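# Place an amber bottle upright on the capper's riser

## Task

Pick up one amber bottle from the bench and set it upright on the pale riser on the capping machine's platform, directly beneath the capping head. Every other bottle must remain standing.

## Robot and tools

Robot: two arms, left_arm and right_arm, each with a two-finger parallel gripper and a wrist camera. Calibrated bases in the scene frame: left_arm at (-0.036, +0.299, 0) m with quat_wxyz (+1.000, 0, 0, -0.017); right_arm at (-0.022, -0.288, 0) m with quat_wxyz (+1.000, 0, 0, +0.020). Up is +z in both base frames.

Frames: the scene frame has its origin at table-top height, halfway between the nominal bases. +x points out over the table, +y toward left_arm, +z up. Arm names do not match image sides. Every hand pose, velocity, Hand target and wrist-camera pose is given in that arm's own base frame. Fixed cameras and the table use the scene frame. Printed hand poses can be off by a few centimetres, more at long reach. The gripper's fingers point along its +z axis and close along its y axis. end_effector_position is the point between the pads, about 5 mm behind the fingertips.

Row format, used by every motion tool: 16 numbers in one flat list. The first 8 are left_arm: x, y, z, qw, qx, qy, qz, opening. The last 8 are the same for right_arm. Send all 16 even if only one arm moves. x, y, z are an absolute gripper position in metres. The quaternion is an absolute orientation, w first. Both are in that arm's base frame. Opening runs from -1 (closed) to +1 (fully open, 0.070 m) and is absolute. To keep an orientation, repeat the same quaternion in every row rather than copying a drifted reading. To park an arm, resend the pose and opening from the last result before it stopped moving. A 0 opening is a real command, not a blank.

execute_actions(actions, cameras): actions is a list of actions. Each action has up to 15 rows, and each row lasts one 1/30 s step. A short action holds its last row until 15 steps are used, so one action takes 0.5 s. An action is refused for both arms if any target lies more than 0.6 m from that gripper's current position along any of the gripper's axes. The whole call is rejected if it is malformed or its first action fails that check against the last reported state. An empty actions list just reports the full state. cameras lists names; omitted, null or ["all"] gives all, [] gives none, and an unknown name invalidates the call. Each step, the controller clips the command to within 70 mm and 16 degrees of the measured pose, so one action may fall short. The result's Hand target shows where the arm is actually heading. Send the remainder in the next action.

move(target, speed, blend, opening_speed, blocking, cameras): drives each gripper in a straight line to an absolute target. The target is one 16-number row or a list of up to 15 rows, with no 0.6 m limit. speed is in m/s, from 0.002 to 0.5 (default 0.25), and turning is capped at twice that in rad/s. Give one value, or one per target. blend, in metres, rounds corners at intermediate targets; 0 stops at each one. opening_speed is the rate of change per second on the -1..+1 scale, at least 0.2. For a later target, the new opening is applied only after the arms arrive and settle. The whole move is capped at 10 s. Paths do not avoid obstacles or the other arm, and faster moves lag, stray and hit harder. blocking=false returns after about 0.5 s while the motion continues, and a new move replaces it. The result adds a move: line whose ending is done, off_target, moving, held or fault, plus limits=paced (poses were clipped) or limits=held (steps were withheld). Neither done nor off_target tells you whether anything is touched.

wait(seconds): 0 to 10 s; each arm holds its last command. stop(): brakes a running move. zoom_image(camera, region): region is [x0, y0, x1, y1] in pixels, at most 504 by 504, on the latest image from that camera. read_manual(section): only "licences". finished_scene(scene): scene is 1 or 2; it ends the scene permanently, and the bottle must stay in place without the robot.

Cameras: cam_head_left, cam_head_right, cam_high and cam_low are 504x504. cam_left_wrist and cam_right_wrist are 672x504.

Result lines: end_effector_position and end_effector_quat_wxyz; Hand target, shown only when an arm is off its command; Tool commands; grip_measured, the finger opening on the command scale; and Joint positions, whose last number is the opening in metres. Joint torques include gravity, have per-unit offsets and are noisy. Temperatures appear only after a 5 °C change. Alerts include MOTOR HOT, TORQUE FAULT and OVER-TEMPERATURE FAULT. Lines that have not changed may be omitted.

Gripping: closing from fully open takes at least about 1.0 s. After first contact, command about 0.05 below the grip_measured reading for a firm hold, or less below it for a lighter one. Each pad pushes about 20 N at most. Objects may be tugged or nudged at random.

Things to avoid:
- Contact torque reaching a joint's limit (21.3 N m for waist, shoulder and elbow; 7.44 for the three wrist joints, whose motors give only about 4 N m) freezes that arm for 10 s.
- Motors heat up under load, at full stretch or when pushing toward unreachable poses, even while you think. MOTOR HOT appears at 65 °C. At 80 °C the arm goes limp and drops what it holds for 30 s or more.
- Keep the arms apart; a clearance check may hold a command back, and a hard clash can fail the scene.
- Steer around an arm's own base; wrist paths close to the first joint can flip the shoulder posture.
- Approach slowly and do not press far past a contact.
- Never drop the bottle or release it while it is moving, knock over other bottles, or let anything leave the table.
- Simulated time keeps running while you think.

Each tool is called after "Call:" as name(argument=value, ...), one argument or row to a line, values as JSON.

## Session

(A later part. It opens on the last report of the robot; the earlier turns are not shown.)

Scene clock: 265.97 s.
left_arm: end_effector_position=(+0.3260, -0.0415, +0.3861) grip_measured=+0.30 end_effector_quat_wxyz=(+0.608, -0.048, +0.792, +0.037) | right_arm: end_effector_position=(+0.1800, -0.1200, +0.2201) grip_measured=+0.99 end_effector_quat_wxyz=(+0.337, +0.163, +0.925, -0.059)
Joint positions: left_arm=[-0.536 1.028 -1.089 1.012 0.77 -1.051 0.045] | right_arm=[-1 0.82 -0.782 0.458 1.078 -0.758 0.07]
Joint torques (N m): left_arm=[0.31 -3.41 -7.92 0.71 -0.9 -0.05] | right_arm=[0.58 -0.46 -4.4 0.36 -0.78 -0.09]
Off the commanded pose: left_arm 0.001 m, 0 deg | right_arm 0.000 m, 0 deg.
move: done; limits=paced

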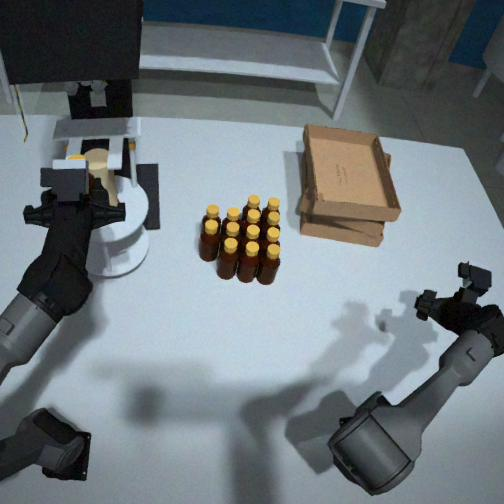

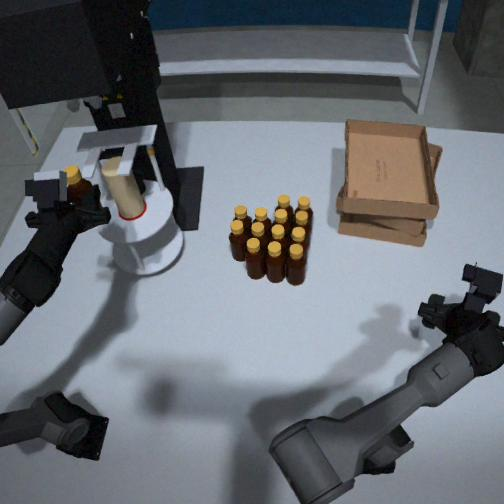

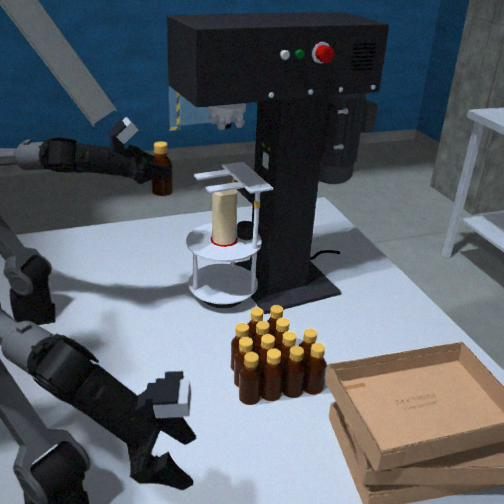

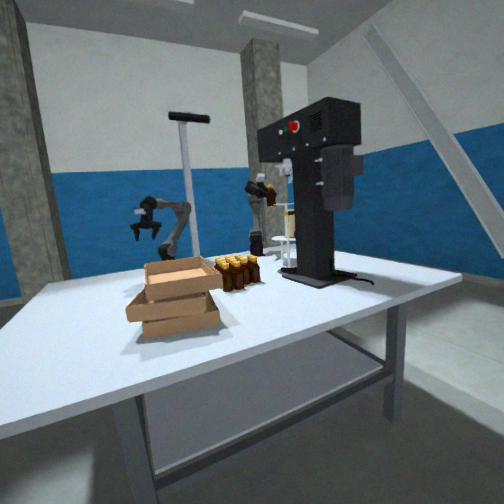

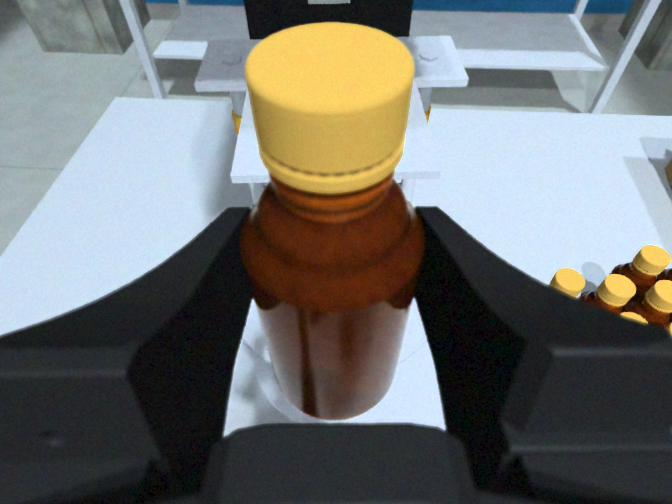

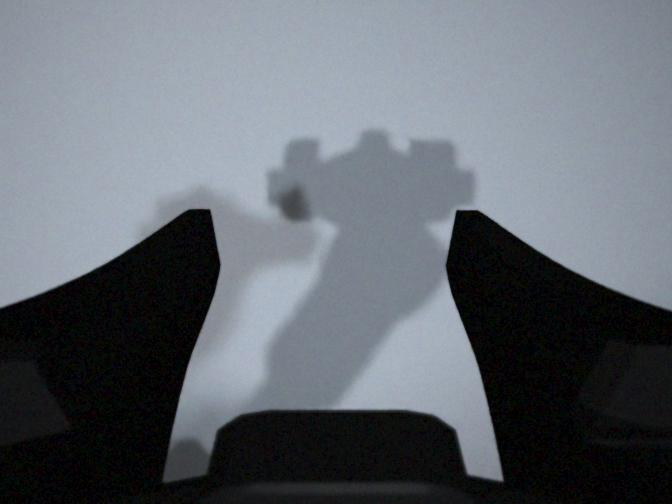

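Call:
move(
  target=[0.410,-0.031,0.386,0.6076,-0.0484,0.7918,0.0371,0.1,0.18,-0.12,0.22,0.337,0.163,0.926,-0.059,1],
  speed=0.1,
  cameras=["cam_high","cam_head_right","cam_head_left","cam_left_wrist"],
)

Call:
zoom_image(
  camera="cam_high",
  region=[140, 90, 300, 250],
)

Call:
zoom_image(
  camera="cam_head_right",
  region=[40, 80, 200, 240],
)

Scene clock: 282.13 s.
left_arm: end_effector_position=(+0.4103, -0.0309, +0.3863) grip_measured=+0.30 end_effector_quat_wxyz=(+0.608, -0.048, +0.792, +0.037) | right_arm: end_effector_position=(+0.1800, -0.1200, +0.2201) grip_measured=+0.99 end_effector_quat_wxyz=(+0.337, +0.163, +0.925, -0.059)
Joint positions: left_arm=[-0.281 1.283 -1.263 0.873 0.517 -0.914 0.045] | right_arm=[-1 0.82 -0.782 0.458 1.078 -0.758 0.07]
Joint torques (N m): left_arm=[-0.87 -6.04 -7.89 0.43 -0.75 -0.08] | right_arm=[0.77 -0.36 -4.25 0.35 -0.81 -0.05]
Off the commanded pose: left_arm 0.000 m, 0 deg | right_arm 0.000 m, 0 deg.
move: done
Images, in order: cam_head_left, cam_head_right, cam_high, cam_left_wrist.

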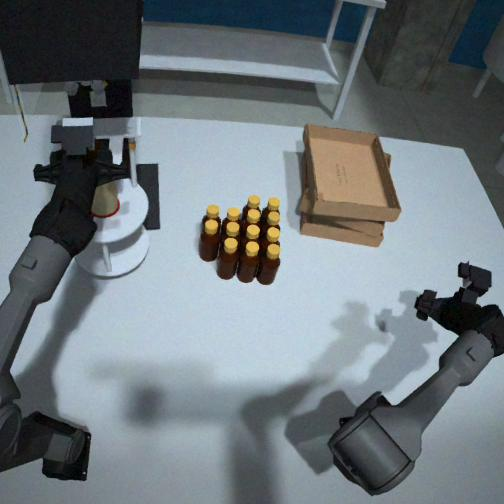

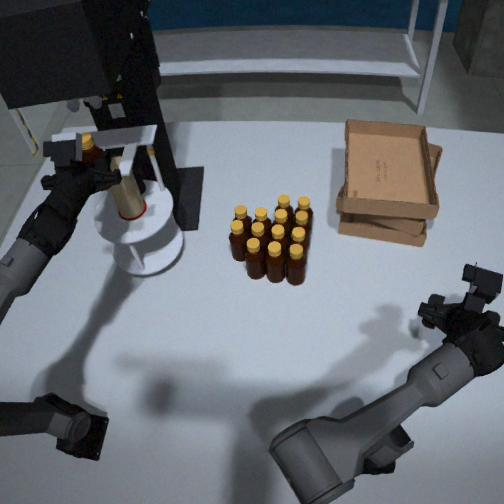

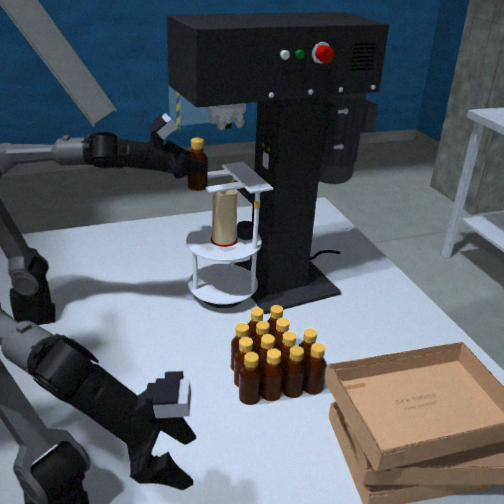

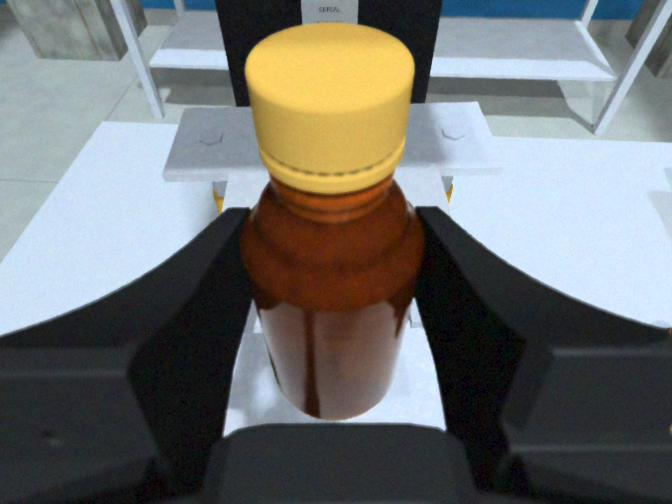

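Scaled by 3.150.

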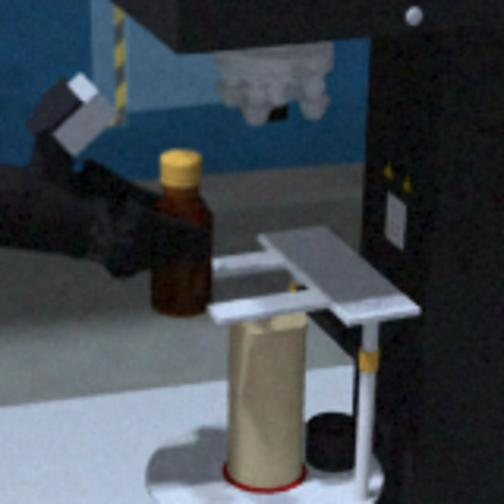

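Scaled by 3.150.

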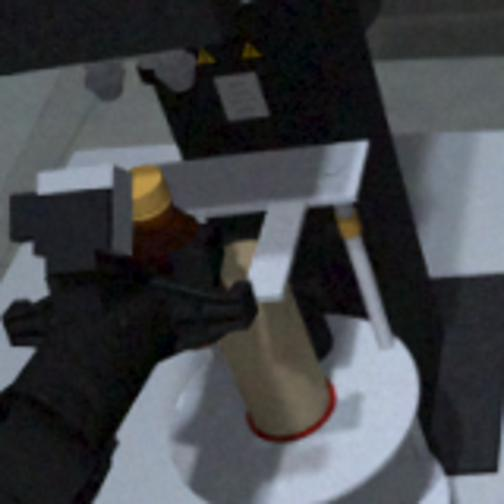

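Call:
move(
  target=[
    [0.410,-0.031,0.375,0.6076,-0.0484,0.7918,0.0371,0.1,0.18,-0.12,0.22,0.337,0.163,0.926,-0.059,1],
    [0.4765,-0.0225,0.374,0.6076,-0.0484,0.7918,0.0371,0.1,0.18,-0.12,0.22,0.337,0.163,0.926,-0.059,1],
  ],
  speed=0.07,
  cameras=["cam_high","cam_head_right","cam_head_left","cam_left_wrist"],
)

Call:
zoom_image(
  camera="cam_high",
  region=[140, 90, 300, 250],
)

Call:
zoom_image(
  camera="cam_head_right",
  region=[40, 80, 200, 240],
)

Scene clock: 304.27 s.
left_arm: end_effector_position=(+0.4768, -0.0224, +0.3741) grip_measured=+0.30 end_effector_quat_wxyz=(+0.608, -0.048, +0.792, +0.037) | right_arm: end_effector_position=(+0.1800, -0.1200, +0.2201) grip_measured=+0.99 end_effector_quat_wxyz=(+0.337, +0.163, +0.925, -0.059)
Joint positions: left_arm=[-0.182 1.498 -1.419 0.827 0.404 -0.866 0.045] | right_arm=[-1 0.82 -0.782 0.458 1.078 -0.758 0.07]
Joint torques (N m): left_arm=[-0.2 -7.81 -8.15 0.28 -0.92 -0.1] | right_arm=[0.62 -0.28 -4.49 0.28 -0.79 -0.09]
Off the commanded pose: left_arm 0.000 m, 0 deg | right_arm 0.000 m, 0 deg.
move: done
Images, in order: cam_head_left, cam_head_right, cam_high, cam_left_wrist.

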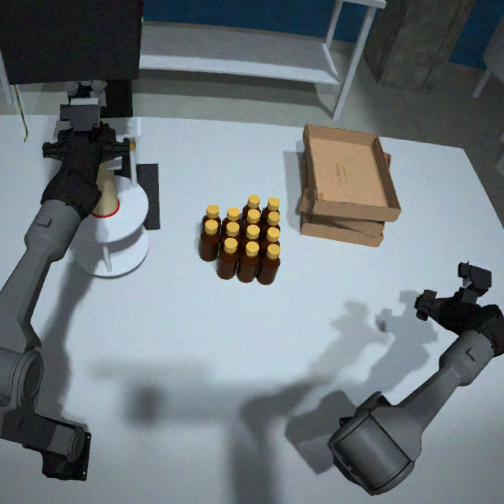

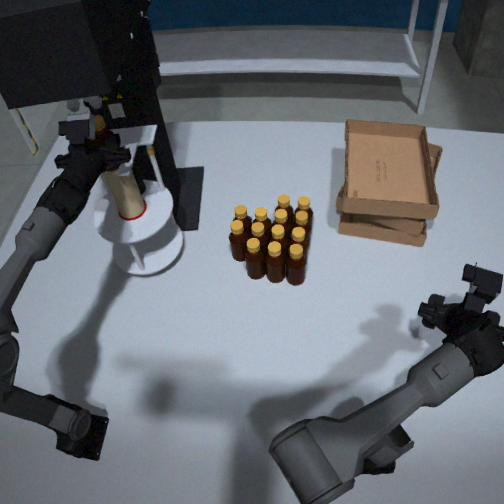

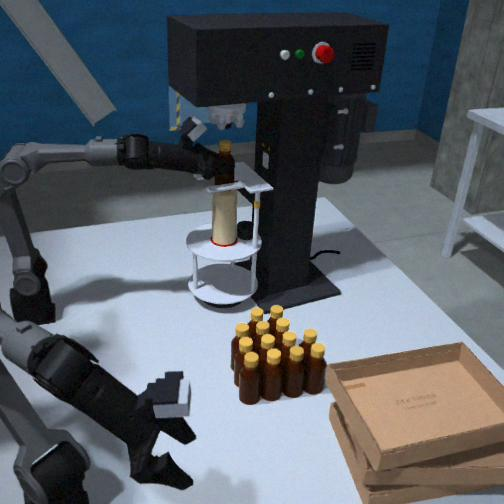

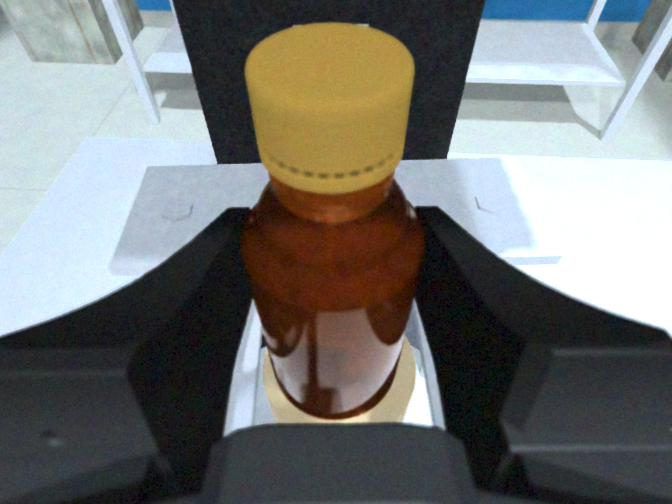

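Scaled by 3.150.

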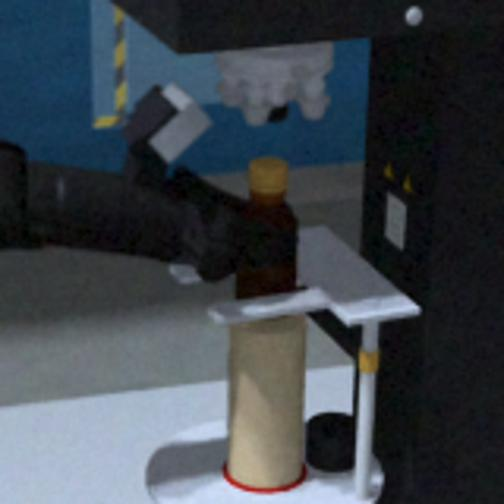

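Scaled by 3.150.

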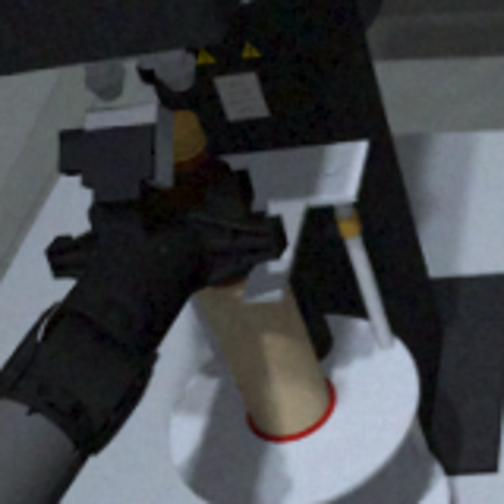

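Call:
zoom_image(
  camera="cam_left_wrist",
  region=[210, 290, 470, 440],
)

Scaled by 1.938.

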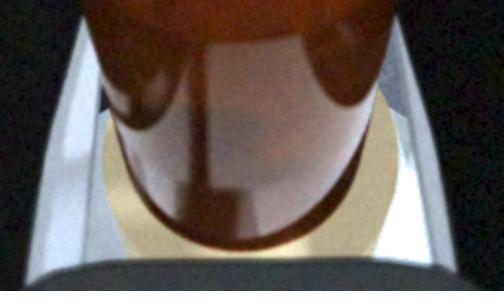

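Call:
move(
  target=[0.4785,-0.0235,0.364,0.6076,-0.0484,0.7918,0.0371,0.1,0.18,-0.12,0.22,0.337,0.163,0.926,-0.059,1],
  speed=0.03,
  cameras=["cam_high","cam_left_wrist"],
)

Call:
zoom_image(
  camera="cam_high",
  region=[190, 120, 270, 200],
)

Call:
zoom_image(
  camera="cam_left_wrist",
  region=[210, 290, 470, 440],
)

Scene clock: 323.40 s.
left_arm: end_effector_position=(+0.4781, -0.0232, +0.3671) grip_measured=+0.30 end_effector_quat_wxyz=(+0.611, -0.048, +0.790, +0.037) | right_arm: end_effector_position=(+0.1800, -0.1200, +0.2201) grip_measured=+0.99 end_effector_quat_wxyz=(+0.337, +0.163, +0.925, -0.059)
Joint positions: left_arm=[-0.184 1.499 -1.386 0.907 0.378 -0.95 0.045] | right_arm=[-1 0.82 -0.782 0.458 1.078 -0.758 0.07]
Joint torques (N m): left_arm=[-1.71 -4.67 -3.43 -0.34 0.07 -0.01] | right_arm=[0.69 -0.33 -4.2 0.29 -0.73 -0.11]
Hand target: left_arm +0.4785, -0.0235, +0.3640; +0.608, -0.048, +0.792, +0.037 | right_arm +0.1800, -0.1200, +0.2200; +0.337, +0.163, +0.925, -0.059
Off the commanded pose: left_arm 0.003 m, 0 deg | right_arm 0.000 m, 0 deg.
move: done
Images, in order: cam_high, cam_left_wrist.

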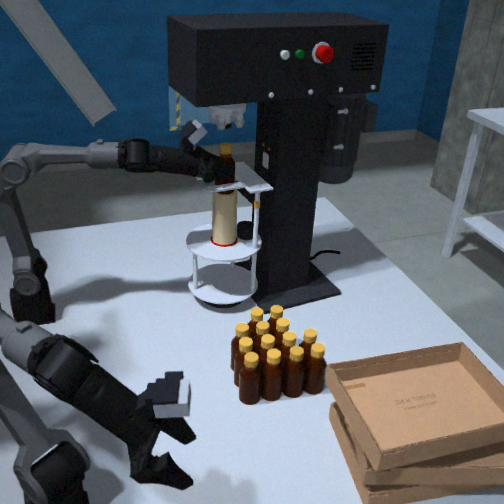

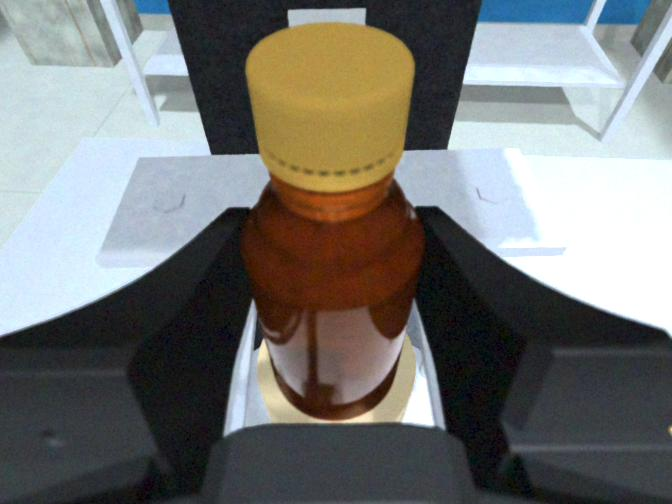

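Scaled by 6.300.

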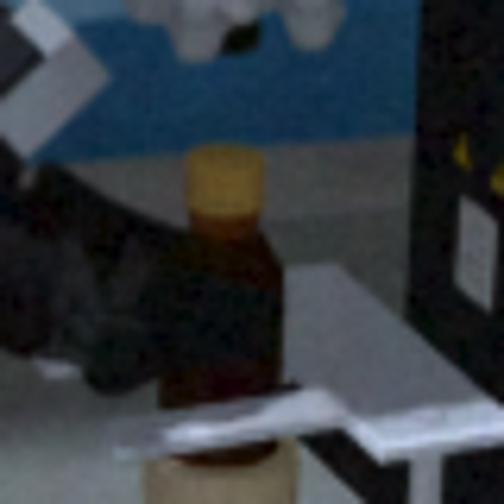

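Scaled by 1.938.

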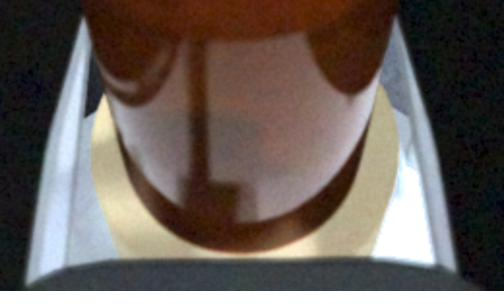

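Call:
move(
  target=[
    [0.4782,-0.0233,0.3668,0.61,-0.0484,0.791,0.0371,0.1,0.18,-0.12,0.22,0.337,0.163,0.926,-0.059,1],
    [0.4782,-0.0233,0.3675,0.61,-0.0484,0.791,0.0371,0.9,0.18,-0.12,0.22,0.337,0.163,0.926,-0.059,1],
  ],
  speed=0.02,
  opening_speed=0.6,
  cameras=["cam_high","cam_left_wrist"],
)

Call:
zoom_image(
  camera="cam_high",
  region=[190, 120, 270, 200],
)

Scene clock: 336.33 s.
left_arm: end_effector_position=(+0.4781, -0.0235, +0.3680) grip_measured=+0.90 end_effector_quat_wxyz=(+0.610, -0.048, +0.790, +0.037) | right_arm: end_effector_position=(+0.1800, -0.1200, +0.2201) grip_measured=+0.99 end_effector_quat_wxyz=(+0.337, +0.163, +0.925, -0.059)
Joint positions: left_arm=[-0.185 1.5 -1.392 0.895 0.383 -0.937 0.067] | right_arm=[-1 0.82 -0.782 0.458 1.078 -0.758 0.07]
Joint torques (N m): left_arm=[-0.85 -5.73 -6.47 0 -0.4 -0.07] | right_arm=[0.74 -0.37 -4.29 0.29 -0.77 -0.14]
Off the commanded pose: left_arm 0.001 m, 0 deg | right_arm 0.000 m, 0 deg.
move: done
Images, in order: cam_high, cam_left_wrist.

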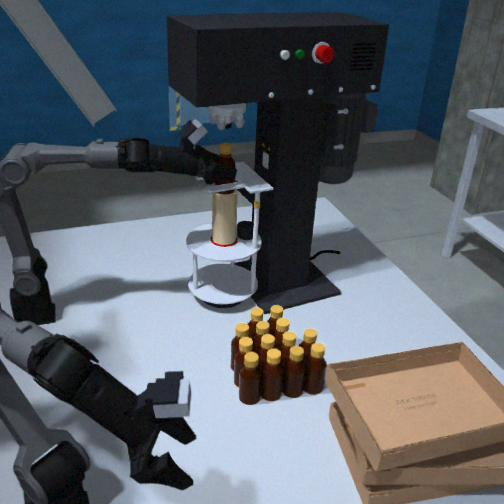

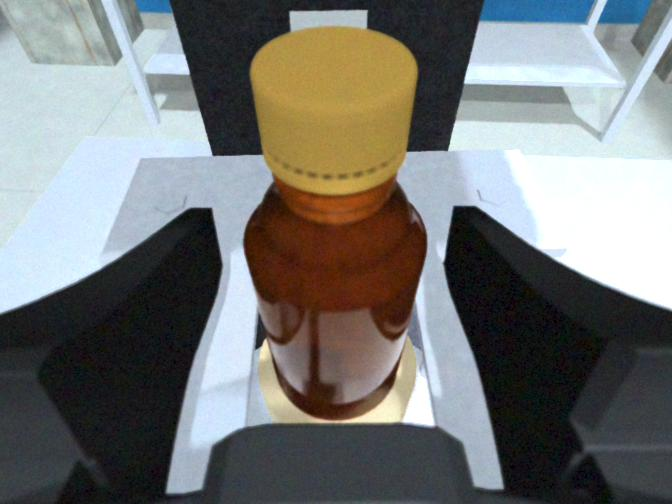

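Scaled by 6.300.

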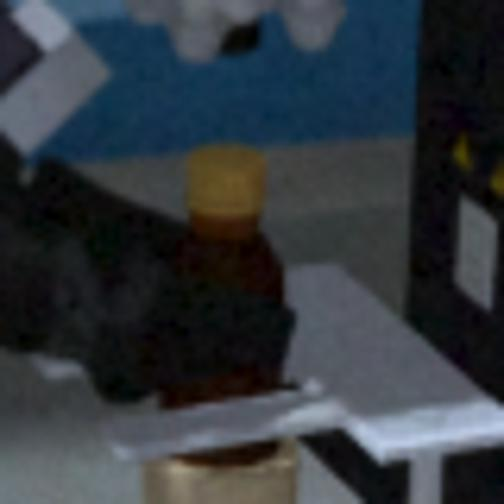

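Call:
move(
  target=[0.329,-0.0418,0.375,0.61,-0.0484,0.791,0.0371,0.95,0.18,-0.12,0.22,0.337,0.163,0.926,-0.059,1],
  speed=0.12,
  cameras=["cam_high","cam_left_wrist","cam_head_left"],
)

Call:
zoom_image(
  camera="cam_high",
  region=[160, 90, 320, 250],
)

Scene clock: 344.20 s.
left_arm: end_effector_position=(+0.3288, -0.0420, +0.3754) grip_measured=+0.95 end_effector_quat_wxyz=(+0.610, -0.048, +0.790, +0.037) | right_arm: end_effector_position=(+0.1800, -0.1200, +0.2201) grip_measured=+0.99 end_effector_quat_wxyz=(+0.337, +0.163, +0.925, -0.059)
Joint positions: left_arm=[-0.531 1.027 -1.04 1.06 0.738 -1.115 0.068] | right_arm=[-1 0.82 -0.782 0.458 1.078 -0.758 0.07]
Joint torques (N m): left_arm=[0.23 -1.94 -6.47 0.23 -0.54 0.03] | right_arm=[0.76 -0.44 -4.05 0.35 -0.8 -0.16]
Off the commanded pose: left_arm 0.000 m, 0 deg | right_arm 0.000 m, 0 deg.
move: done
Images, in order: cam_head_left, cam_high, cam_left_wrist.

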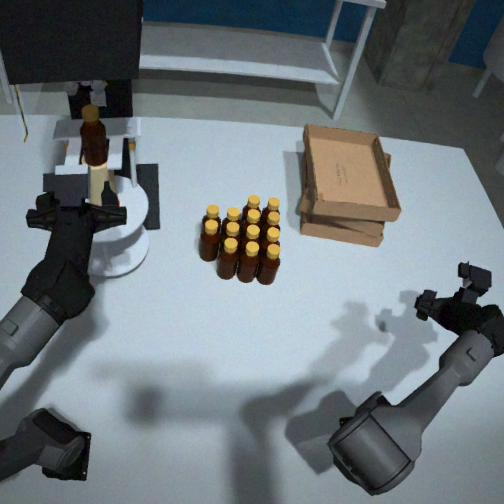

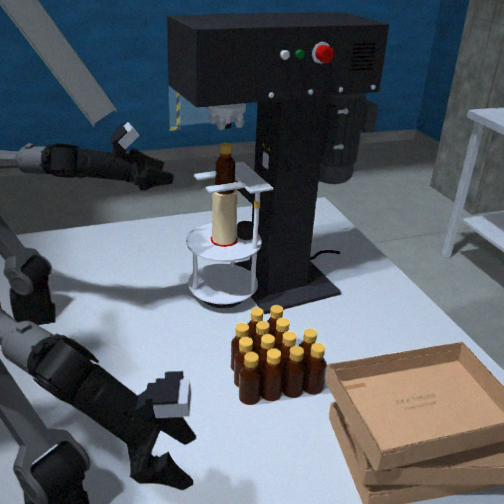

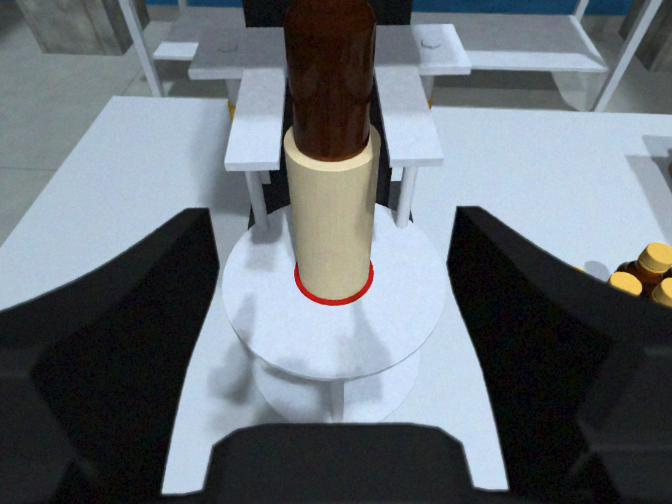

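Scaled by 3.150.

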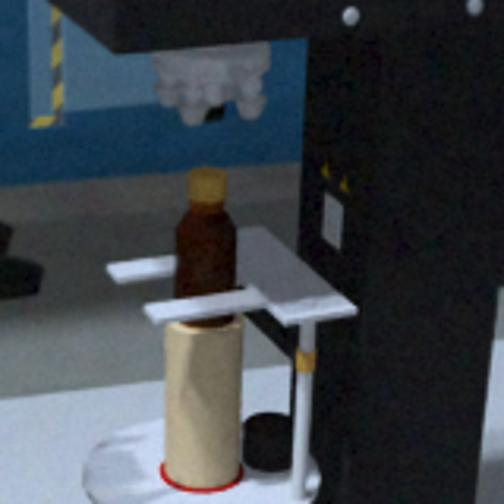

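Upright and centred.

Call:
finished_scene(
  scene=1,
)

The scene is finished: the task was done.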